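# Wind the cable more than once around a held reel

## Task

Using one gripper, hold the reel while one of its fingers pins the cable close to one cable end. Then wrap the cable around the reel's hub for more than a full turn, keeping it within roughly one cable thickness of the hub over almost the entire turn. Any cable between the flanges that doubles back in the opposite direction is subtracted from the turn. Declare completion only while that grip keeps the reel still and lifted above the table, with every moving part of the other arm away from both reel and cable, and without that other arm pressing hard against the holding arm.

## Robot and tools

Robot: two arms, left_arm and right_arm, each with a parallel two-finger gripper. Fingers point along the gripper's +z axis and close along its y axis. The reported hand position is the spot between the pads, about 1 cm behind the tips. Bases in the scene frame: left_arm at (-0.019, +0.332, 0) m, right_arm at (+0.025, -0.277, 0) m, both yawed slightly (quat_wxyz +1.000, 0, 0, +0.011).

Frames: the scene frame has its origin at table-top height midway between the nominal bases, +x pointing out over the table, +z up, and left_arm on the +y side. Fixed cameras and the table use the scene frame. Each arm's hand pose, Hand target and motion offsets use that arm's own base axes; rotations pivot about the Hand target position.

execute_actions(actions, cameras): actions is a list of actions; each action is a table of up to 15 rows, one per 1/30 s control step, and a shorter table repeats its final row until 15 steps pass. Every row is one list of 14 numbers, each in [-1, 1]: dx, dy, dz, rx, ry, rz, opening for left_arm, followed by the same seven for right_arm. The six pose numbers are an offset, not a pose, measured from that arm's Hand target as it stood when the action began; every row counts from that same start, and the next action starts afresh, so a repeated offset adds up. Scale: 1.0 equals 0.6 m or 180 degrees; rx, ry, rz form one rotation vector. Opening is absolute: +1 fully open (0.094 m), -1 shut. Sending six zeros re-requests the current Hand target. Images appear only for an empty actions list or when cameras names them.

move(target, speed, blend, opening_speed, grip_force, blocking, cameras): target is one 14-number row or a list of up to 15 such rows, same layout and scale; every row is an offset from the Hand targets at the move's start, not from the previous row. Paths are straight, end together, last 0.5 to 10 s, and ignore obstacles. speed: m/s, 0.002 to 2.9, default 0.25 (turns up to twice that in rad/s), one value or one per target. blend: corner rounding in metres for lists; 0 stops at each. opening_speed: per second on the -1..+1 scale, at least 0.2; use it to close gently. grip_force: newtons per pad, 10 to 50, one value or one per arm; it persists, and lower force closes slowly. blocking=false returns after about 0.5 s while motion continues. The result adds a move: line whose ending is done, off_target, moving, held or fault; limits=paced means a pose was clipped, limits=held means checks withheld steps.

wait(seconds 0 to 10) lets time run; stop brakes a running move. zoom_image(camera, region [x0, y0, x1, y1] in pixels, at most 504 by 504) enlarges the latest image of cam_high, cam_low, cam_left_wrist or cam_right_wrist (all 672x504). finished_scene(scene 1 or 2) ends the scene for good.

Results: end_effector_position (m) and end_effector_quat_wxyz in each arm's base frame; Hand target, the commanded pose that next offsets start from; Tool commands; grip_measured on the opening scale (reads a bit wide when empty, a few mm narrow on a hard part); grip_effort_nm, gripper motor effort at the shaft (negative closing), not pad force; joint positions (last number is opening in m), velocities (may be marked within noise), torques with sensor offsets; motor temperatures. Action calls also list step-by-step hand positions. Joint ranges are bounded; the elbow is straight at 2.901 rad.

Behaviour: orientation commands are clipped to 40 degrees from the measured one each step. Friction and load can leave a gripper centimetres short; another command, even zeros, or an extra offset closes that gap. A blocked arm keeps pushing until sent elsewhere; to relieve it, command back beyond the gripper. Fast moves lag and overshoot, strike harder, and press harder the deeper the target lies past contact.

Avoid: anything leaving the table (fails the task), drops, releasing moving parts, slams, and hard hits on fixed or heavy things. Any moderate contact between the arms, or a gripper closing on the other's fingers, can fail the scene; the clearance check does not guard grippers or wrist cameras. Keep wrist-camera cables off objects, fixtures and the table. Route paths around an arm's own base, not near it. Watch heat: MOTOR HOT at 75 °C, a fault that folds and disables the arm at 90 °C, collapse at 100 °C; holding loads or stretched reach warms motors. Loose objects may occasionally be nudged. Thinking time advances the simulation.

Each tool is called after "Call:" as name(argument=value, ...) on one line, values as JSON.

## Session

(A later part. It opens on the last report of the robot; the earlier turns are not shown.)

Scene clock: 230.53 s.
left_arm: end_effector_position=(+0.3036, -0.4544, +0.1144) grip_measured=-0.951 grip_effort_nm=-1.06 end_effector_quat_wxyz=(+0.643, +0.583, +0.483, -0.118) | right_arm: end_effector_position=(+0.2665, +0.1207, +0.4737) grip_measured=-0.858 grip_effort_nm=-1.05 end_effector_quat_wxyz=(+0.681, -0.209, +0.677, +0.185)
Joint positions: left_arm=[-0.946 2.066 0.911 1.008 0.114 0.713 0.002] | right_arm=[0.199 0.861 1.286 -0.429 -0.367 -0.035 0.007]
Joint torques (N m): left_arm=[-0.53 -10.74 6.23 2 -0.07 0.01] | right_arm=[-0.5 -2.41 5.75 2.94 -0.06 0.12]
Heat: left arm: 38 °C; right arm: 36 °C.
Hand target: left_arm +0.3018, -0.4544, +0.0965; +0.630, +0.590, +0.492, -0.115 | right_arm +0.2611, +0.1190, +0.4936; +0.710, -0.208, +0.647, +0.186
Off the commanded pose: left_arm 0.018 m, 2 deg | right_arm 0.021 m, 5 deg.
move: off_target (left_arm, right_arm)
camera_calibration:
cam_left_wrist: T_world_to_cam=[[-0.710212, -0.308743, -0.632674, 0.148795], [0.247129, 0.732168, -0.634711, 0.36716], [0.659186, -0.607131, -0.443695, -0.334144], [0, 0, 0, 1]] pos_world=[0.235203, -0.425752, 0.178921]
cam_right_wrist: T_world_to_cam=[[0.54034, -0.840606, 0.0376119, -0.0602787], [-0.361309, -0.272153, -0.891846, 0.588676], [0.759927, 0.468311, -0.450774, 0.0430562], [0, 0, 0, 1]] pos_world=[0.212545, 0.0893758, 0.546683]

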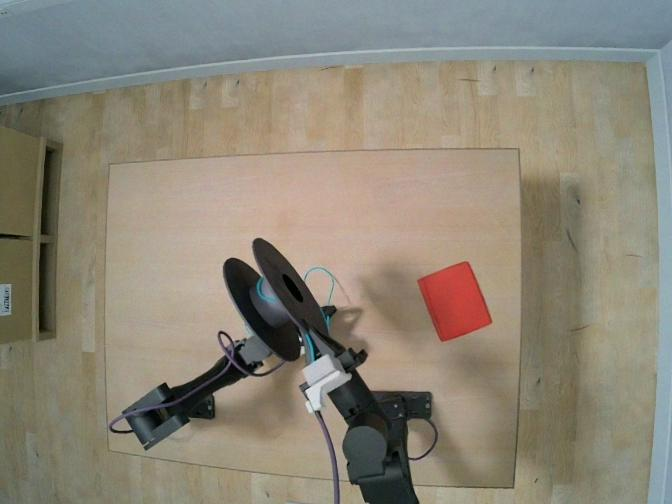

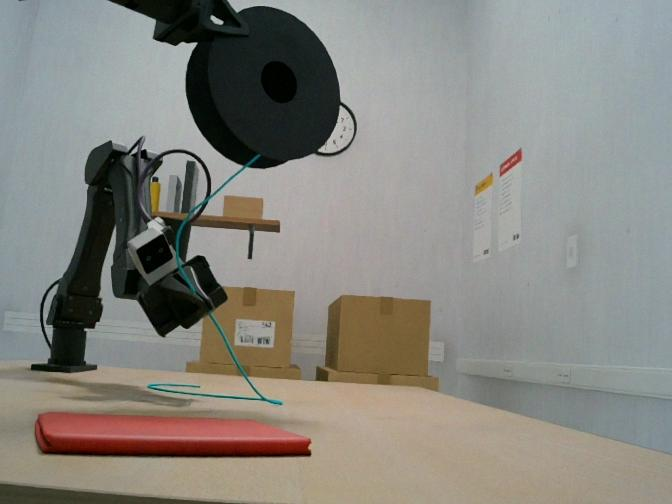

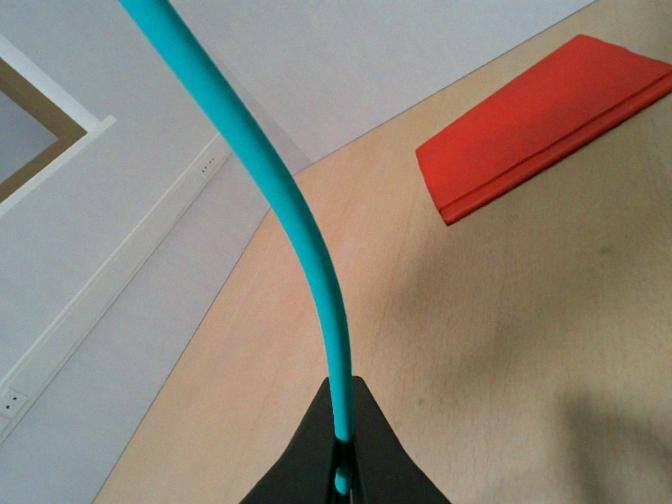

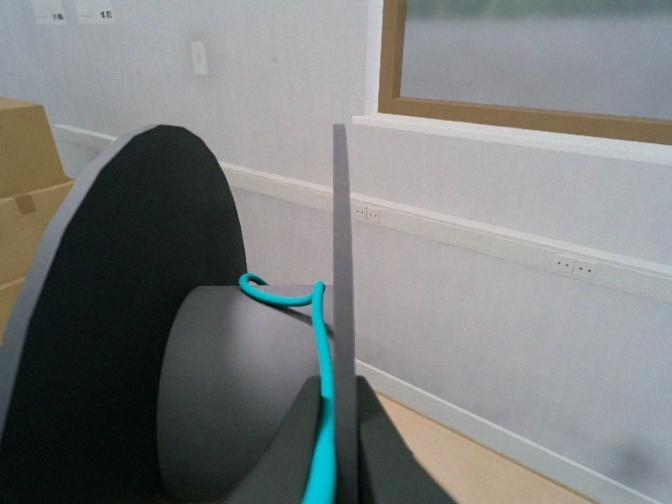

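Call:
move(target=[[-0.170,-0.084,0.106,0,0,0,-1,0,0,0,0,0,0,-1],[-0.251,-0.018,0.356,0,0,0,-1,0,0,0,0,0,0,-1],[-0.261,-0.003,0.5725,0,0,0,-1,0,0,0,0,0,0,-1]], speed=0.12, blend=[0.03,0.03,0], cameras=["all"])

Scene clock: 235.53 s.
left_arm: end_effector_position=(+0.1470, -0.4533, +0.4355) grip_measured=-0.951 grip_effort_nm=-1.05 end_effector_quat_wxyz=(+0.629, +0.594, +0.489, -0.112) | right_arm: end_effector_position=(+0.2665, +0.1207, +0.4738) grip_measured=-0.858 grip_effort_nm=-1.05 end_effector_quat_wxyz=(+0.681, -0.209, +0.676, +0.185)
Joint positions: left_arm=[-1.376 1.51 1.677 -0.36 -0.312 0.646 0.002] | right_arm=[0.199 0.861 1.286 -0.428 -0.367 -0.035 0.007]
Joint torques (N m): left_arm=[-0.77 -7.46 11.11 1.9 -0.13 -0.1] | right_arm=[-0.53 -2.44 5.81 2.95 -0.07 0.14]
Heat: left arm: 38 °C; right arm: 36 °C.
Hand target: left_arm +0.1452, -0.4561, +0.4401; +0.630, +0.590, +0.492, -0.115 | right_arm +0.2611, +0.1190, +0.4937; +0.710, -0.208, +0.647, +0.186
Off the commanded pose: left_arm 0.006 m, 1 deg | right_arm 0.021 m, 5 deg.
move: off_target (right_arm)
camera_calibration:
cam_left_wrist: T_world_to_cam=[[-0.716465, -0.285352, -0.636594, 0.25426], [0.240007, 0.755992, -0.608993, 0.609495], [0.655037, -0.589109, -0.473156, -0.0662883], [0, 0, 0, 1]] pos_world=[0.079307, -0.42727, 0.501674]
cam_right_wrist: T_world_to_cam=[[0.540299, -0.840619, 0.0378882, -0.0603695], [-0.360583, -0.271973, -0.892194, 0.58875], [0.760301, 0.46839, -0.45006, 0.0427012], [0, 0, 0, 1]] pos_world=[0.212445, 0.0893757, 0.546785]

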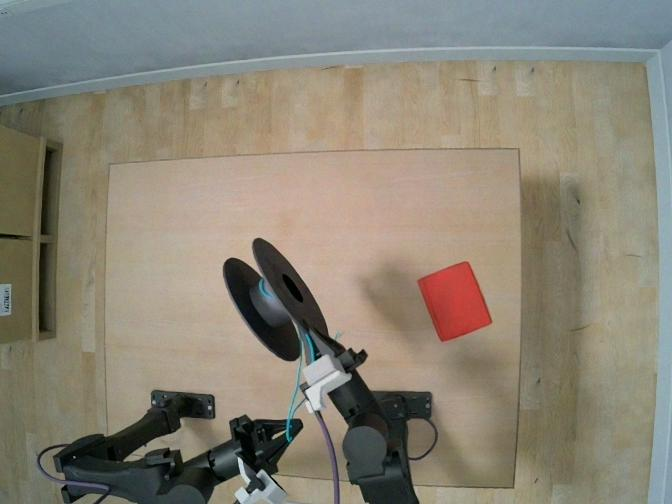

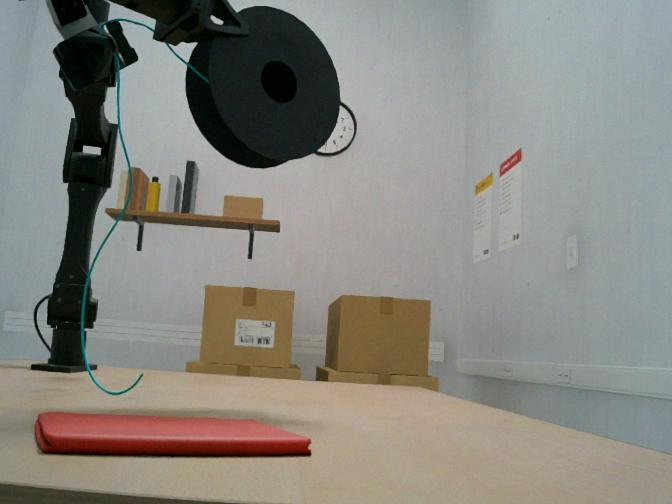

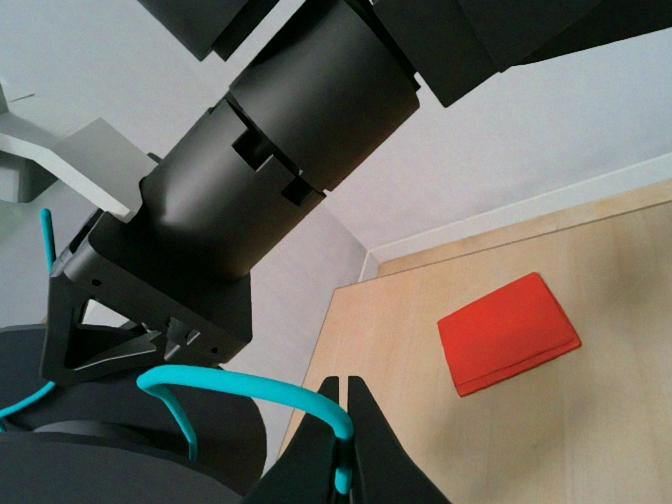

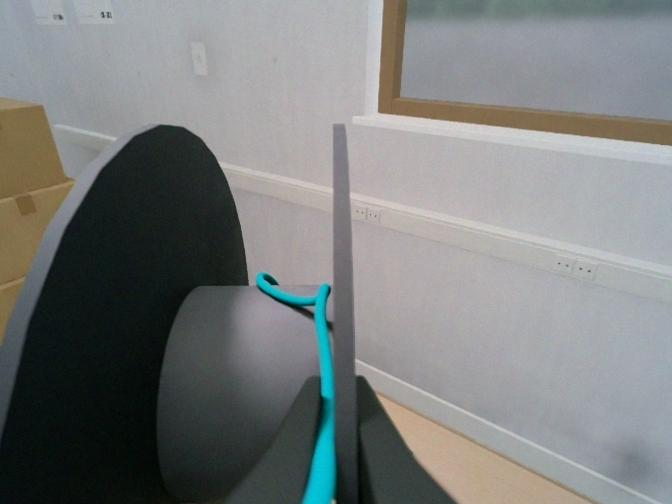

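Call:
move(target=[[0.075,0.007,0.183,0,0,0,-1,0,0,0,0,0,0,-1],[0.205,0.05,0.192,0,0,0,-1,0,0,0,0,0,0,-1]], speed=0.12, blend=[0.03,0], cameras=["all"])

Scene clock: 238.40 s.
left_arm: end_effector_position=(+0.2664, -0.4211, +0.5548) grip_measured=-0.951 grip_effort_nm=-1.05 end_effector_quat_wxyz=(+0.659, +0.567, +0.480, -0.117) | right_arm: end_effector_position=(+0.2662, +0.1212, +0.4767) grip_measured=-0.858 grip_effort_nm=-1.05 end_effector_quat_wxyz=(+0.685, -0.210, +0.672, +0.186)
Joint positions: left_arm=[-0.989 2.002 2.842 -0.945 0.055 0.699 0.002] | right_arm=[0.199 0.861 1.286 -0.416 -0.37 -0.035 0.007]
Joint torques (N m): left_arm=[0.18 -9.07 7.43 2.07 0.16 0.03] | right_arm=[-0.54 -2.32 5.81 2.8 -0.03 0.11]
Heat: left arm: 38 °C; right arm: 36 °C.
Hand target: left_arm +0.2683, -0.4262, +0.5551; +0.630, +0.590, +0.492, -0.115 | right_arm +0.2611, +0.1190, +0.4936; +0.710, -0.208, +0.647, +0.186
Off the commanded pose: left_arm 0.005 m, 4 deg | right_arm 0.018 m, 4 deg.
elbow stopped short (left arm): the move would have taken joint 3 (elbow) straighter than the controller allows.
move: off_target (left_arm, right_arm)
camera_calibration:
cam_left_wrist: T_world_to_cam=[[-0.693577, -0.344978, -0.632409, 0.391432], [0.245705, 0.711952, -0.65784, 0.636214], [0.677185, -0.611649, -0.409031, -0.120072], [0, 0, 0, 1]] pos_world=[0.196478, -0.39136, 0.616959]
cam_right_wrist: T_world_to_cam=[[0.542439, -0.839071, 0.0414742, -0.062379], [-0.349778, -0.270458, -0.896944, 0.590489], [0.763816, 0.47203, -0.440195, 0.0378865], [0, 0, 0, 1]] pos_world=[0.211439, 0.0894784, 0.5489]

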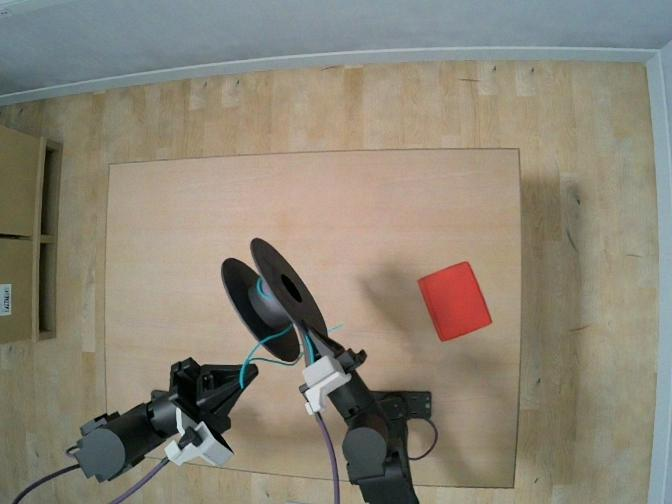

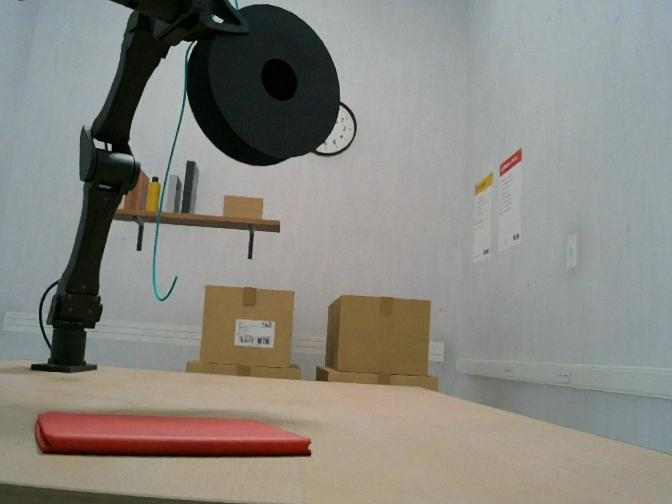

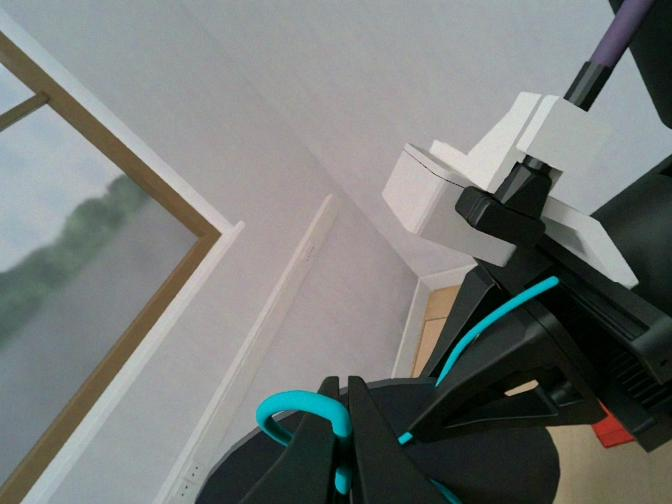

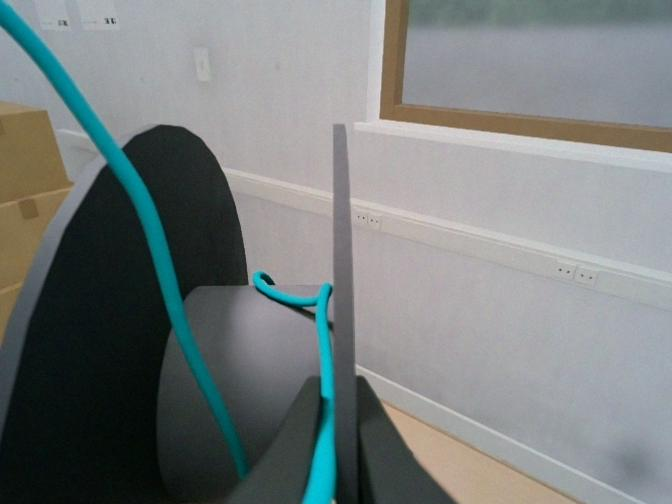

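Call:
move(target=[[0.167,0.014,-0.025,0,0,0,-1,0,0,0,0,0,0,-1],[0.317,0.089,-0.108,0,0,0,-1,0,0,0,0,0,0,-1]], speed=0.12, blend=[0.03,0], cameras=["all"])

Scene clock: 241.17 s.
left_arm: end_effector_position=(+0.4429, -0.3767, +0.4939) grip_measured=-0.951 grip_effort_nm=-1.05 end_effector_quat_wxyz=(+0.663, +0.565, +0.475, -0.125) | right_arm: end_effector_position=(+0.2667, +0.1204, +0.4775) grip_measured=-0.858 grip_effort_nm=-1.05 end_effector_quat_wxyz=(+0.687, -0.209, +0.671, +0.185)
Joint positions: left_arm=[-0.557 2.231 2.846 -0.717 0.499 0.735 0.002] | right_arm=[0.199 0.861 1.286 -0.413 -0.365 -0.035 0.007]
Joint torques (N m): left_arm=[1.58 -12.21 8.29 2.08 -0.06 0.04] | right_arm=[-0.54 -2.3 5.79 2.79 -0.08 0.12]
Motor temperatures (°C): left_arm=[20 29 36 39 22 21 28] | right_arm=[22 20 29 36 21 23 22]
Heat: left arm: 39 °C; right arm: 36 °C.
Hand target: left_arm +0.4584, -0.3728, +0.4906; +0.630, +0.590, +0.492, -0.115 | right_arm +0.2611, +0.1190, +0.4936; +0.710, -0.208, +0.647, +0.186
Off the commanded pose: left_arm 0.016 m, 5 deg | right_arm 0.017 m, 4 deg.
elbow stopped short (left arm): the move would have taken joint 3 (elbow) straighter than the controller allows.
move: off_target (left_arm, right_arm)
camera_calibration:
cam_left_wrist: T_world_to_cam=[[-0.697801, -0.345125, -0.627664, 0.490166], [0.256417, 0.69784, -0.668782, 0.516457], [0.668822, -0.627621, -0.398458, -0.244734], [0, 0, 0, 1]] pos_world=[0.373293, -0.344836, 0.555541]
cam_right_wrist: T_world_to_cam=[[0.53812, -0.841789, 0.0426383, -0.0624526], [-0.348129, -0.268045, -0.898308, 0.59109], [0.767615, 0.468554, -0.437292, 0.0362712], [0, 0, 0, 1]] pos_world=[0.21154, 0.0888719, 0.549505]

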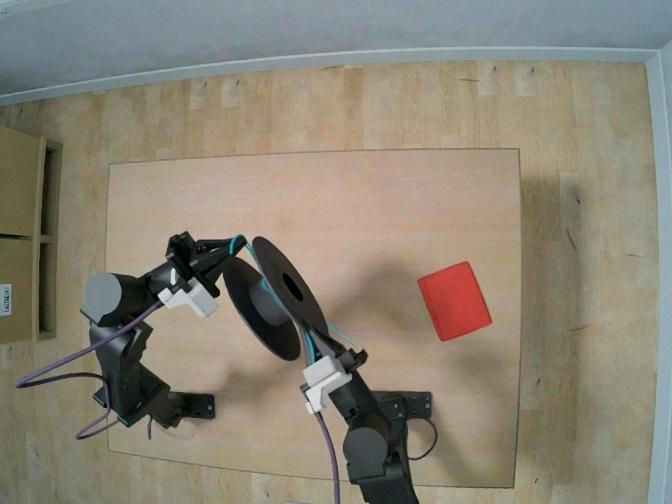

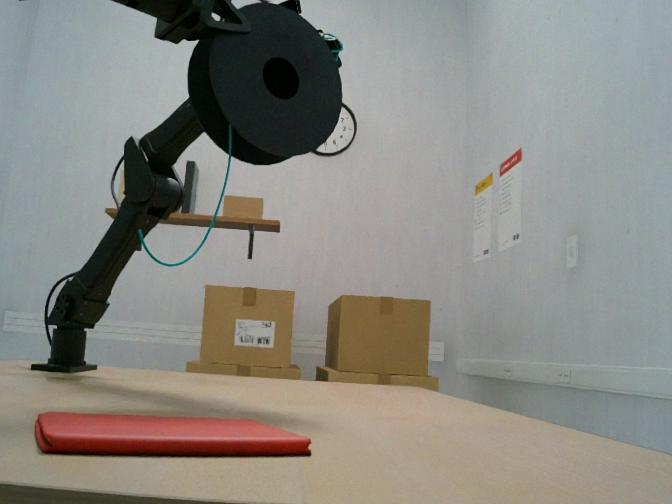

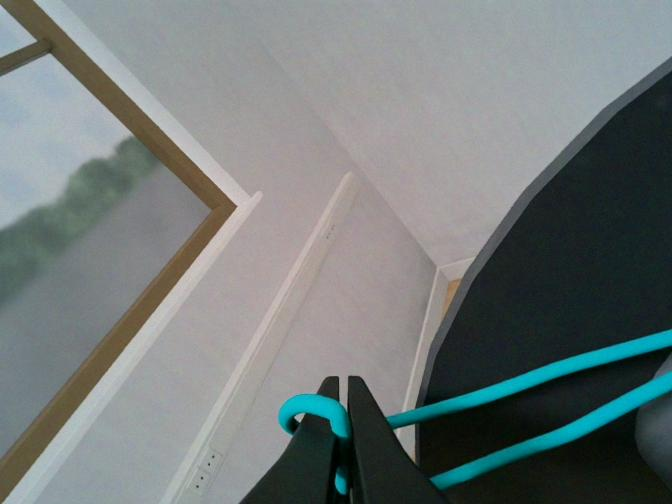

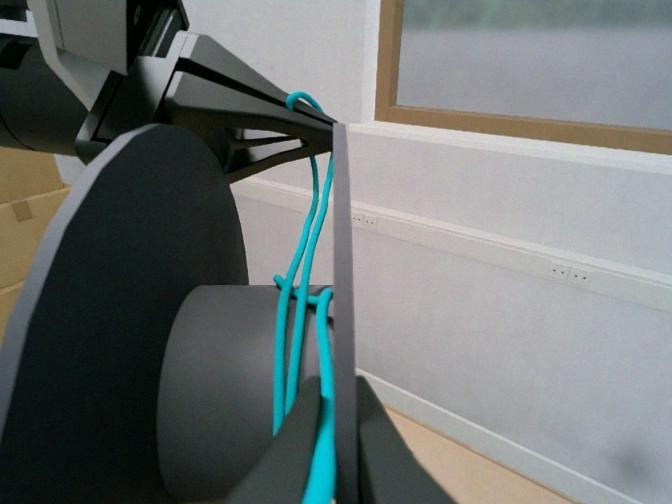

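Call:
move(target=[0.055,0.055,-0.168,0,0,0,-1,0,0,0,0,0,0,-1], speed=0.1, cameras=["all"])

Scene clock: 243.47 s.
left_arm: end_effector_position=(+0.4597, -0.3698, +0.4036) grip_measured=-0.952 grip_effort_nm=-1.05 end_effector_quat_wxyz=(+0.635, +0.612, +0.442, -0.165) | right_arm: end_effector_position=(+0.2725, +0.1186, +0.4550) grip_measured=-0.858 grip_effort_nm=-1.05 end_effector_quat_wxyz=(+0.661, -0.202, +0.699, +0.181)
Joint positions: left_arm=[-0.478 2.037 2.15 -0.3 0.714 0.814 0.002] | right_arm=[0.197 0.865 1.265 -0.463 -0.351 -0.035 0.007]
Joint torques (N m): left_arm=[4.31 -16.05 5.44 1.66 -0.98 0.12] | right_arm=[-0.53 -3.84 7.34 3.29 -0.28 0.09]
Heat: left arm: 39 °C; right arm: 37 °C.
Hand target: left_arm +0.4914, -0.3399, +0.3897; +0.630, +0.590, +0.492, -0.115 | right_arm +0.2611, +0.1190, +0.4937; +0.710, -0.208, +0.647, +0.186
Off the commanded pose: left_arm 0.046 m, 8 deg | right_arm 0.040 m, 8 deg.
move: off_target (left_arm, right_arm)
camera_calibration:
cam_left_wrist: T_world_to_cam=[[-0.748111, -0.212193, -0.628732, 0.520271], [0.343844, 0.68641, -0.640791, 0.391282], [0.567539, -0.695569, -0.440549, -0.24929], [0, 0, 0, 1]] pos_world=[0.396162, -0.33158, 0.468016]
cam_right_wrist: T_world_to_cam=[[0.526411, -0.85008, 0.016001, -0.0498587], [-0.418195, -0.275261, -0.865647, 0.577517], [0.740273, 0.448994, -0.5004, 0.0613089], [0, 0, 0, 1]] pos_world=[0.222376, 0.0890567, 0.531402]

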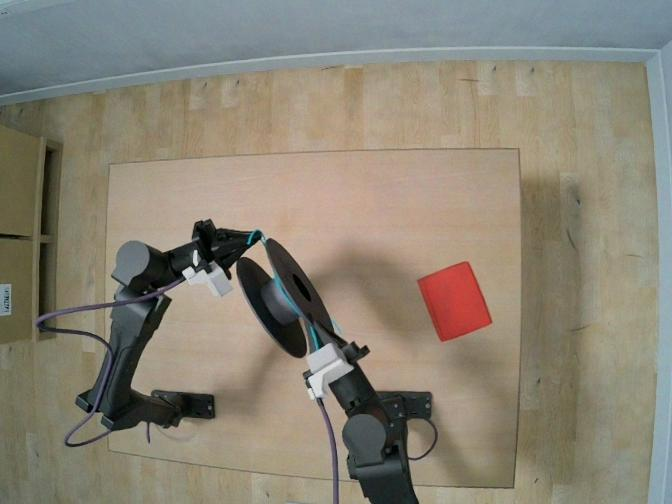

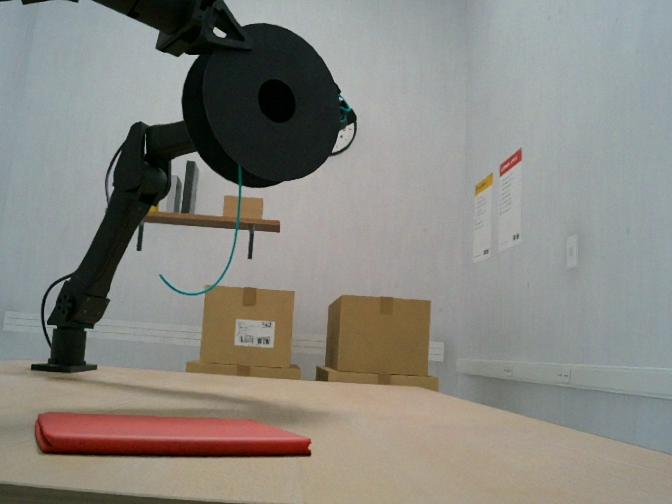

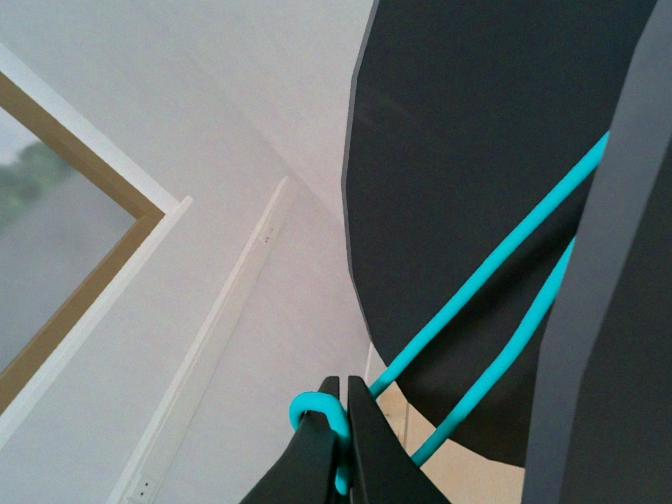

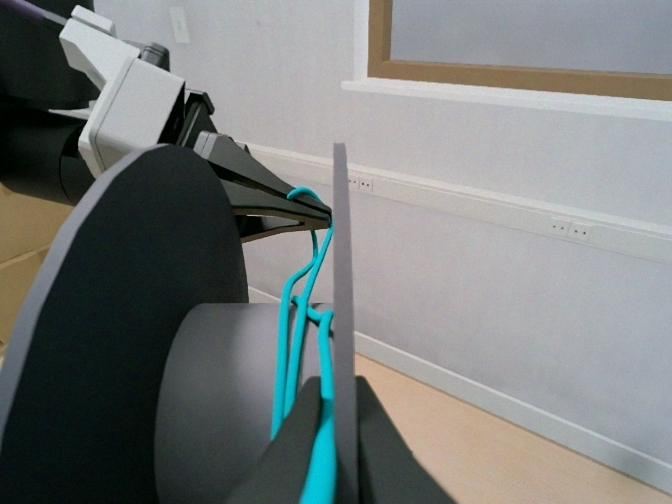

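Call:
move(target=[[-0.055,-0.055,0.168,0,0,0,-1,0,0,0,0,0,0,-1],[-0.372,-0.144,0.276,0,0,0,-1,0,0,0,0,0,0,-1],[-0.52,-0.187,0.267,0,0,0,-1,0,0,0,0,0,0,-1]], speed=0.14, blend=[0.03,0.03,0], cameras=["all"])

Scene clock: 249.40 s.
left_arm: end_effector_position=(+0.1846, -0.4718, +0.5249) grip_measured=-0.952 grip_effort_nm=-1.06 end_effector_quat_wxyz=(+0.625, +0.601, +0.486, -0.112) | right_arm: end_effector_position=(+0.2698, +0.1207, +0.4659) grip_measured=-0.858 grip_effort_nm=-1.05 end_effector_quat_wxyz=(+0.676, -0.208, +0.682, +0.185)
Joint positions: left_arm=[-1.27 2.031 2.839 -1.007 -0.198 0.673 0.002] | right_arm=[0.197 0.86 1.265 -0.423 -0.366 -0.035 0.007]
Joint torques (N m): left_arm=[-0.1 -15.19 7.98 1.87 -0.11 -0.13] | right_arm=[-0.42 -2.8 7.36 2.9 -0.07 0.12]
Heat: left arm: 39 °C; right arm: 37 °C.
Hand target: left_arm +0.1793, -0.4520, +0.5500; +0.630, +0.590, +0.492, -0.115 | right_arm +0.2611, +0.1190, +0.4938; +0.710, -0.208, +0.646, +0.186
Off the commanded pose: left_arm 0.032 m, 2 deg | right_arm 0.029 m, 6 deg.
elbow stopped short (left arm): the move would have taken joint 3 (elbow) straighter than the controller allows.
move: off_target (left_arm, right_arm)
camera_calibration:
cam_left_wrist: T_world_to_cam=[[-0.719018, -0.269696, -0.640529, 0.342826], [0.248353, 0.761075, -0.599238, 0.664689], [0.649103, -0.58994, -0.480246, -0.0549947], [0, 0, 0, 1]] pos_world=[0.117118, -0.445863, 0.591486]
cam_right_wrist: T_world_to_cam=[[0.538613, -0.841967, 0.0314203, -0.058257], [-0.375359, -0.273173, -0.88571, 0.583968], [0.754322, 0.465261, -0.463175, 0.044707], [0, 0, 0, 1]] pos_world=[0.216852, 0.0896733, 0.539763]

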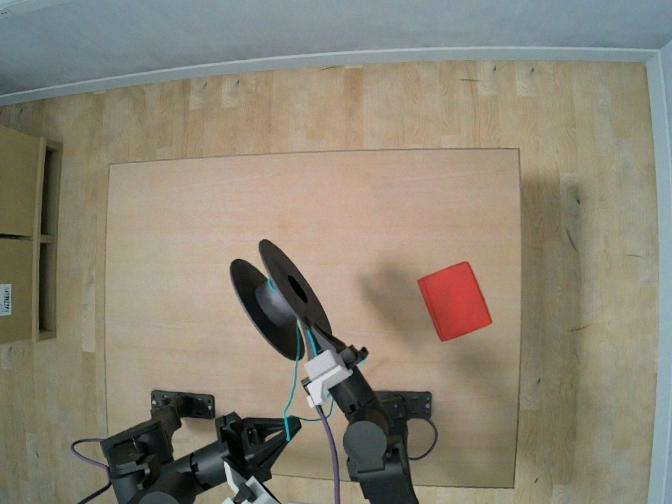

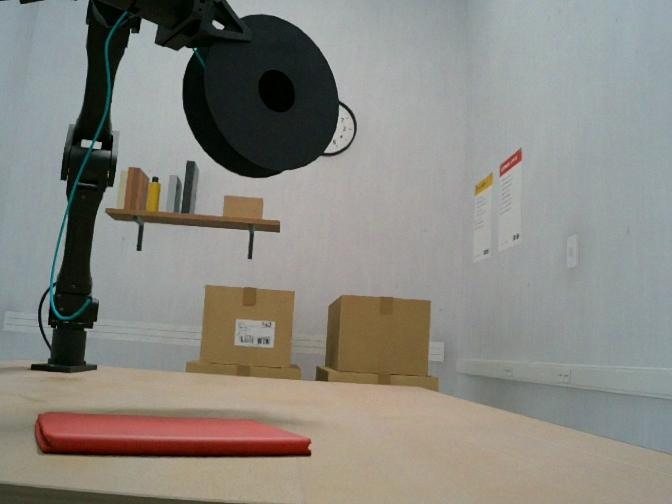

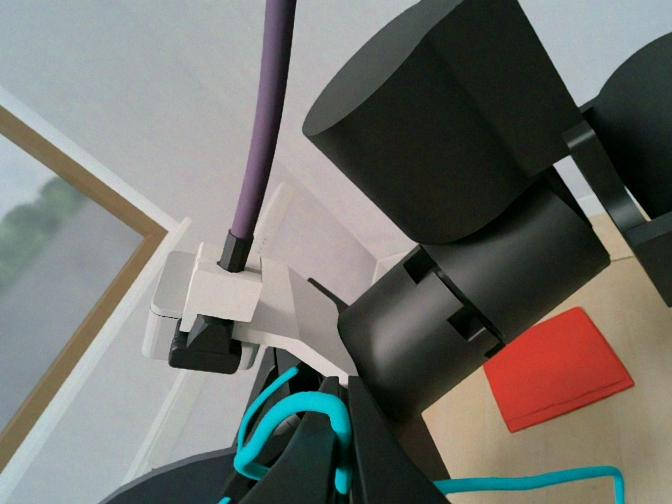

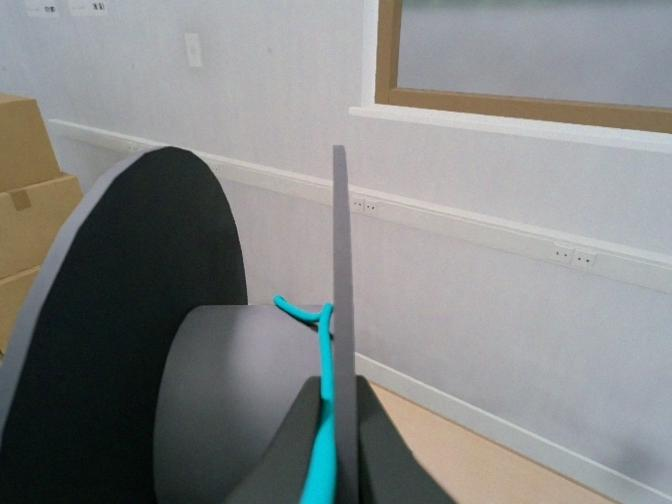

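Call:
move(target=[[-0.055,0.083,0,0,0,0,-1,0,0,0,0,0,0,-1],[0.065,0.163,0.017,0,0,0,-1,0,0,0,0,0,0,-1],[0.14,0.18,0.01,0,0,0,-1,0,0,0,0,0,0,-1]], speed=0.14, blend=[0.03,0.03,0], cameras=["all"])

Scene clock: 253.70 s.
left_arm: end_effector_position=(+0.2609, -0.3419, +0.5519) grip_measured=-0.952 grip_effort_nm=-1.05 end_effector_quat_wxyz=(+0.625, +0.591, +0.498, -0.114) | right_arm: end_effector_position=(+0.2643, +0.1216, +0.4748) grip_measured=-0.858 grip_effort_nm=-1.05 end_effector_quat_wxyz=(+0.687, -0.211, +0.669, +0.190)
Joint positions: left_arm=[-0.832 1.752 2.591 -1.038 0.215 0.733 0.002] | right_arm=[0.197 0.848 1.265 -0.4 -0.378 -0.03 0.007]
Joint torques (N m): left_arm=[0.55 -6.56 7.65 2.06 0.2 0.01] | right_arm=[-0.42 -1.1 7.45 2.63 0.06 0.07]
Heat: left arm: 39 °C; right arm: 38 °C.
Hand target: left_arm +0.2634, -0.3440, +0.5559; +0.630, +0.590, +0.492, -0.115 | right_arm +0.2610, +0.1190, +0.4938; +0.710, -0.208, +0.646, +0.186
Off the commanded pose: left_arm 0.005 m, 1 deg | right_arm 0.019 m, 4 deg.
move: off_target (right_arm); blend cut to 0.0298 m at target 1, 0.0232 m at target 2
camera_calibration:
cam_left_wrist: T_world_to_cam=[[-0.725202, -0.292245, -0.623438, 0.434445], [0.220667, 0.759046, -0.6125, 0.576905], [0.652218, -0.581758, -0.485972, -0.00988731], [0, 0, 0, 1]] pos_world=[0.194205, -0.316685, 0.619399]
cam_right_wrist: T_world_to_cam=[[0.547078, -0.836139, 0.0397264, -0.0617503], [-0.343218, -0.267344, -0.900405, 0.587833], [0.763484, 0.478957, -0.433235, 0.0343215], [0, 0, 0, 1]] pos_world=[0.209333, 0.0890833, 0.54661]

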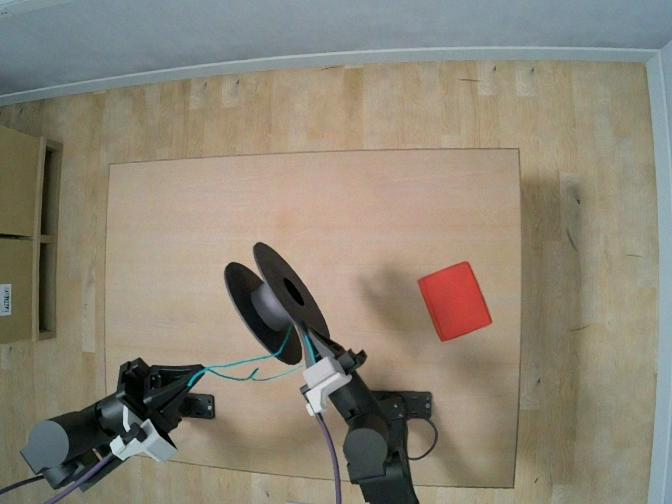

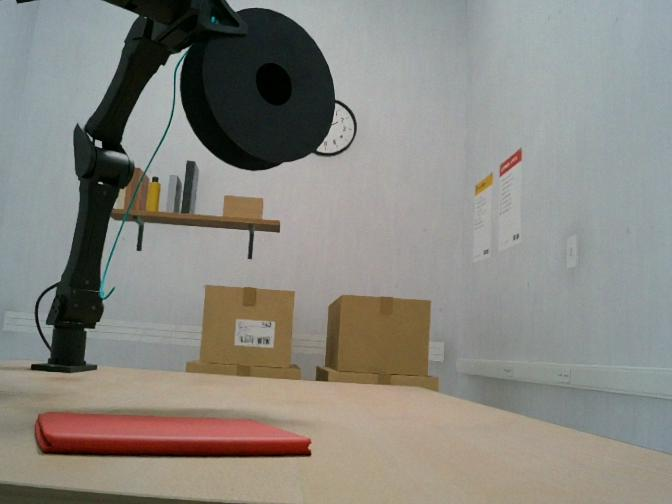

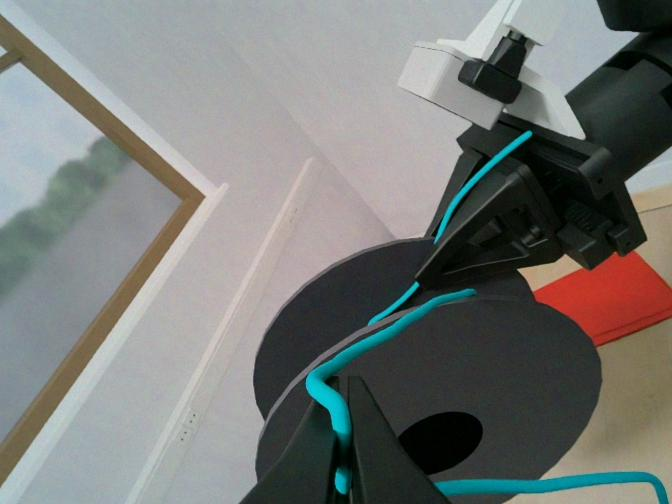

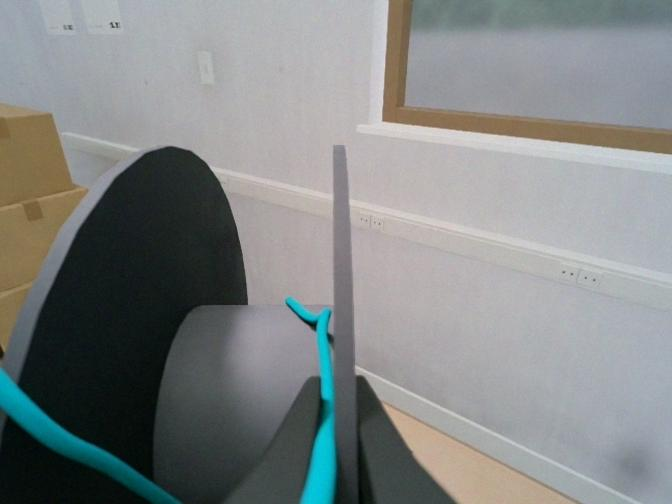

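Call:
move(target=[[0.111,0.05,0.015,0,0,0,-1,0,0,0,0,0,0,-1],[0.228,0.1,-0.015,0,0,0,-1,0,0,0,0,0,0,-1]], speed=0.12, blend=[0.03,0], cameras=["all"])

Scene clock: 256.17 s.
left_arm: end_effector_position=(+0.3931, -0.2900, +0.5375) grip_measured=-0.952 grip_effort_nm=-1.05 end_effector_quat_wxyz=(+0.646, +0.574, +0.486, -0.126) | right_arm: end_effector_position=(+0.2634, +0.1230, +0.4761) grip_measured=-0.858 grip_effort_nm=-1.04 end_effector_quat_wxyz=(+0.688, -0.214, +0.666, +0.193)
Joint positions: left_arm=[-0.416 2.034 2.839 -0.971 0.639 0.774 0.002] | right_arm=[0.197 0.848 1.265 -0.394 -0.387 -0.03 0.007]
Joint torques (N m): left_arm=[1.47 -10.36 7.84 2.1 0.03 -0.05] | right_arm=[-0.35 -1.09 7.41 2.57 0.16 0.07]
Heat: left arm: 39 °C; right arm: 38 °C.
Hand target: left_arm +0.4001, -0.2841, +0.5468; +0.630, +0.590, +0.492, -0.115 | right_arm +0.2610, +0.1190, +0.4938; +0.710, -0.208, +0.647, +0.186
Off the commanded pose: left_arm 0.013 m, 3 deg | right_arm 0.018 m, 4 deg.
elbow stopped short (left arm): the move would have taken joint 3 (elbow) straighter than the controller allows.
move: off_target (left_arm, right_arm)
camera_calibration:
cam_left_wrist: T_world_to_cam=[[-0.717061, -0.324687, -0.616768, 0.520334], [0.236907, 0.718663, -0.653758, 0.503617], [0.655514, -0.6149, -0.438404, -0.109386], [0, 0, 0, 1]] pos_world=[0.325505, -0.260247, 0.602214]
cam_right_wrist: T_world_to_cam=[[0.554465, -0.831151, 0.0419172, -0.063744], [-0.336009, -0.269665, -0.902429, 0.588336], [0.761358, 0.486281, -0.428794, 0.032448], [0, 0, 0, 1]] pos_world=[0.208325, 0.0898941, 0.547517]

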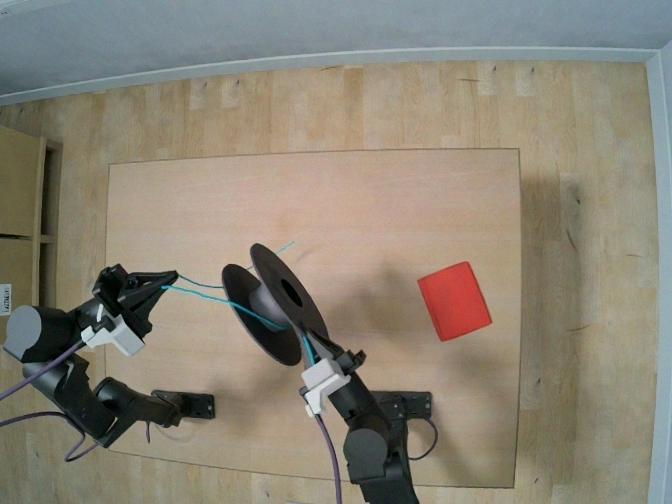

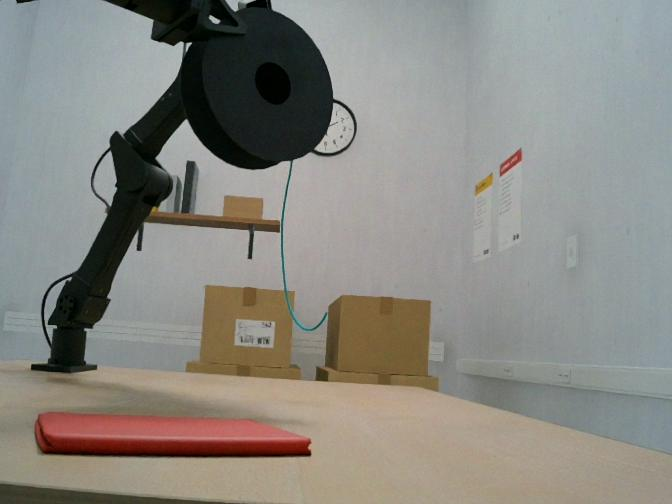

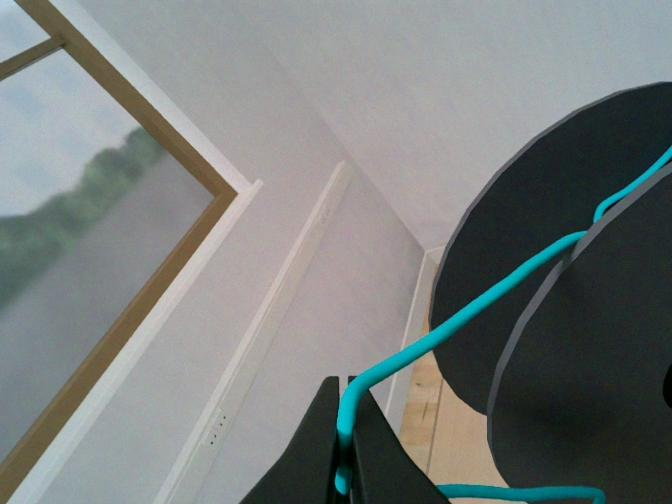

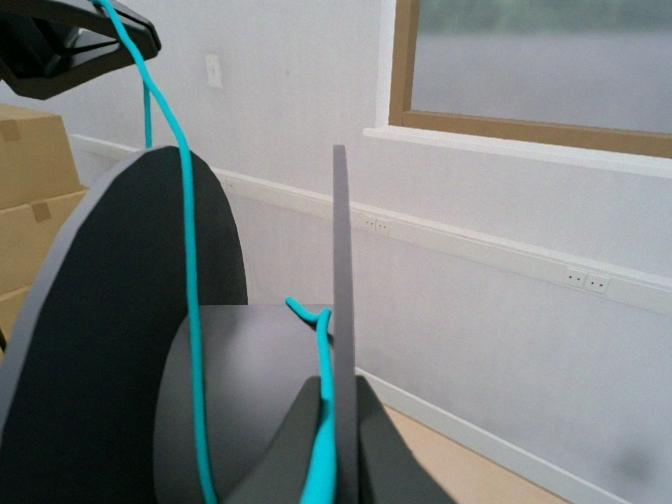

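Call:
move(target=[[0.09,0.01,-0.02,0,0,0,-1,0,0,0,0,0,0,-1],[0.155,-0.09,-0.1,0,0,0,-1,0,0,0,0,0,0,-1]], speed=0.12, blend=[0.03,0], cameras=["all"])

Scene clock: 258.50 s.
left_arm: end_effector_position=(+0.4859, -0.3357, +0.4877) grip_measured=-0.952 grip_effort_nm=-1.05 end_effector_quat_wxyz=(+0.676, +0.555, +0.472, -0.112) | right_arm: end_effector_position=(+0.2649, +0.1206, +0.4771) grip_measured=-0.858 grip_effort_nm=-1.05 end_effector_quat_wxyz=(+0.691, -0.209, +0.666, +0.187)
Joint positions: left_arm=[-0.434 2.268 2.839 -0.646 0.595 0.744 0.002] | right_arm=[0.197 0.848 1.265 -0.39 -0.372 -0.029 0.007]
Joint torques (N m): left_arm=[-0.27 -13.05 9.16 1.93 -0.17 -0.11] | right_arm=[-0.38 -1.02 7.47 2.53 -0.02 0.07]
Heat: left arm: 39 °C; right arm: 38 °C.
Hand target: left_arm +0.4932, -0.3380, +0.4869; +0.630, +0.590, +0.492, -0.115 | right_arm +0.2610, +0.1190, +0.4938; +0.710, -0.208, +0.647, +0.186
Off the commanded pose: left_arm 0.008 m, 7 deg | right_arm 0.017 m, 3 deg.
elbow stopped short (left arm): the move would have taken joint 3 (elbow) straighter than the controller allows.
move: off_target (left_arm, right_arm); blend cut to 0.0281 m at target 1
camera_calibration:
cam_left_wrist: T_world_to_cam=[[-0.670416, -0.373998, -0.640834, 0.513899], [0.25659, 0.693529, -0.673186, 0.473398], [0.696207, -0.615746, -0.368988, -0.274055], [0, 0, 0, 1]] pos_world=[0.413856, -0.304866, 0.546886]
cam_right_wrist: T_world_to_cam=[[0.541548, -0.839584, 0.0427181, -0.0625105], [-0.336619, -0.263128, -0.90413, 0.589347], [0.770333, 0.47525, -0.425116, 0.0301237], [0, 0, 0, 1]] pos_world=[0.209033, 0.0882747, 0.548323]

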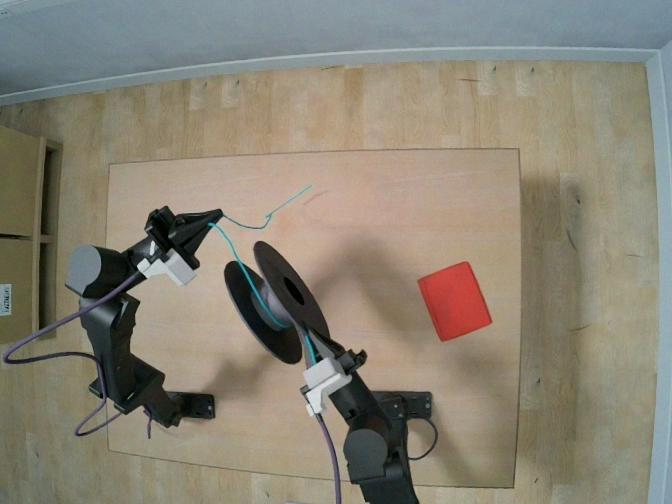

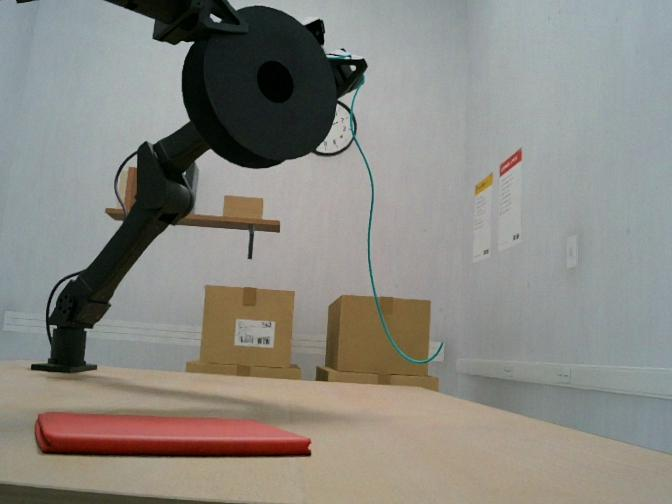

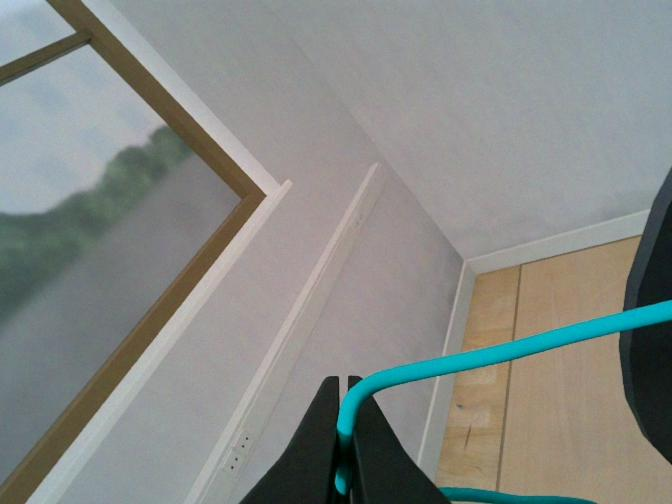

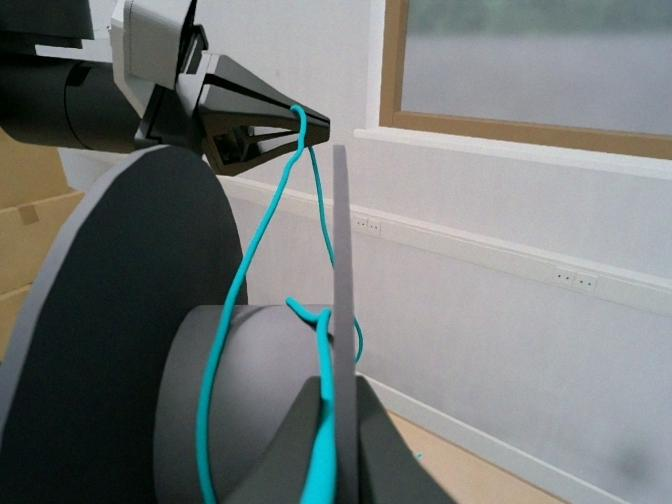

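Call:
move(target=[-0.025,-0.017,-0.217,0,0,0,-1,0,0,0,0,0,0,-1], speed=0.1, cameras=["all"])

Scene clock: 261.27 s.
left_arm: end_effector_position=(+0.4877, -0.3490, +0.3512) grip_measured=-0.952 grip_effort_nm=-1.05 end_effector_quat_wxyz=(+0.628, +0.585, +0.498, -0.123) | right_arm: end_effector_position=(+0.2651, +0.1203, +0.4631) grip_measured=-0.858 grip_effort_nm=-1.05 end_effector_quat_wxyz=(+0.671, -0.207, +0.687, +0.188)
Joint positions: left_arm=[-0.454 1.991 1.907 -0.136 0.594 0.797 0.002] | right_arm=[0.197 0.848 1.265 -0.449 -0.369 -0.03 0.007]
Joint torques (N m): left_arm=[-0.7 -18.36 6.22 1.84 0 0.19] | right_arm=[-0.47 -1.61 7.32 3.16 -0.06 0.07]
Heat: left arm: 39 °C; right arm: 38 °C.
Hand target: left_arm +0.4782, -0.3481, +0.3568; +0.630, +0.590, +0.492, -0.115 | right_arm +0.2610, +0.1190, +0.4937; +0.710, -0.208, +0.647, +0.186
Off the commanded pose: left_arm 0.011 m, 1 deg | right_arm 0.031 m, 6 deg.
move: off_target (left_arm, right_arm)
camera_calibration:
cam_left_wrist: T_world_to_cam=[[-0.73223, -0.300946, -0.610959, 0.467731], [0.218766, 0.745603, -0.629458, 0.411489], [0.644966, -0.594565, -0.480117, -0.262414], [0, 0, 0, 1]] pos_world=[0.421715, -0.322068, 0.41879]
cam_right_wrist: T_world_to_cam=[[0.541541, -0.840379, 0.0222727, -0.0527438], [-0.388112, -0.273425, -0.880118, 0.580413], [0.745723, 0.467976, -0.474232, 0.0542724], [0, 0, 0, 1]] pos_world=[0.213356, 0.0889767, 0.537745]

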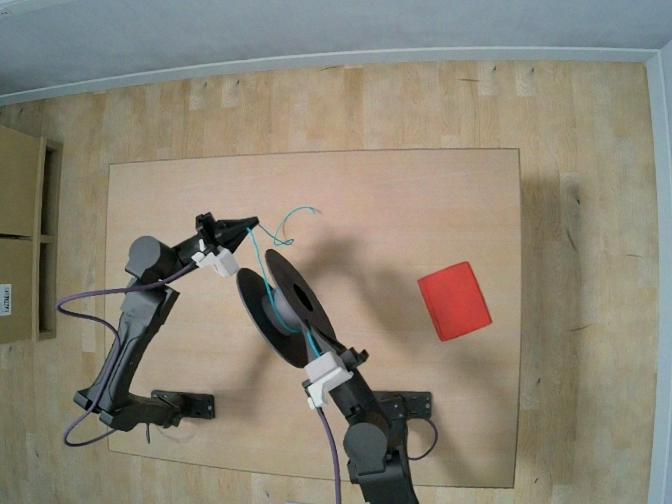

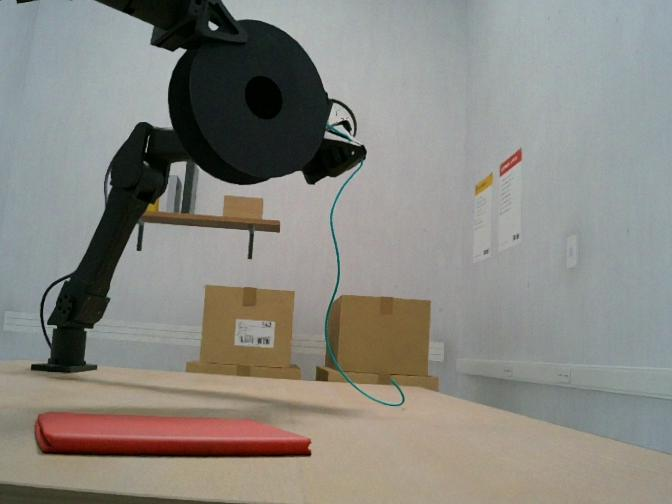

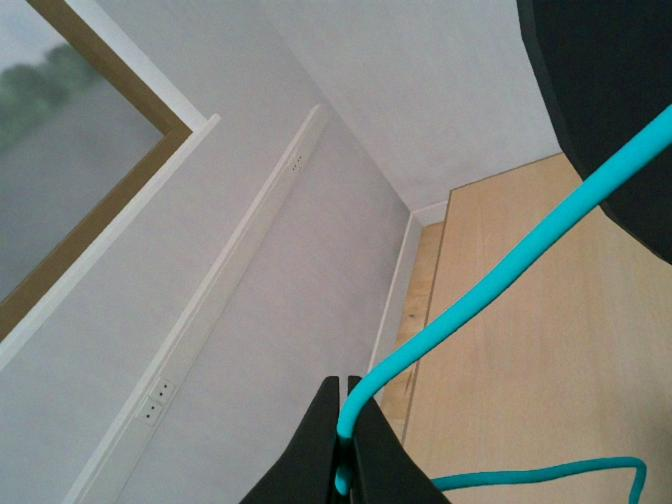

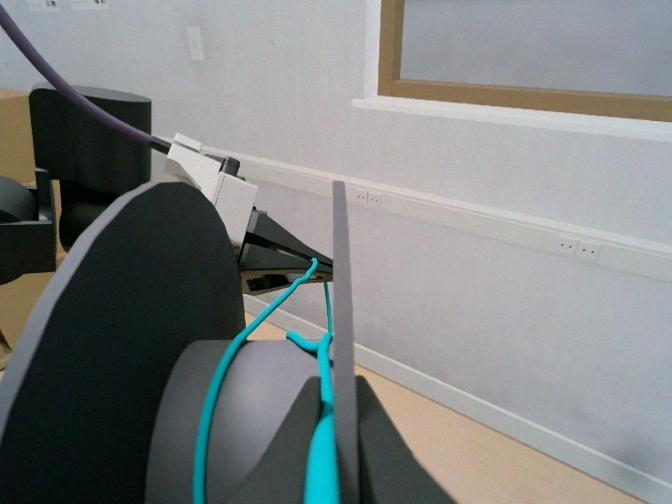

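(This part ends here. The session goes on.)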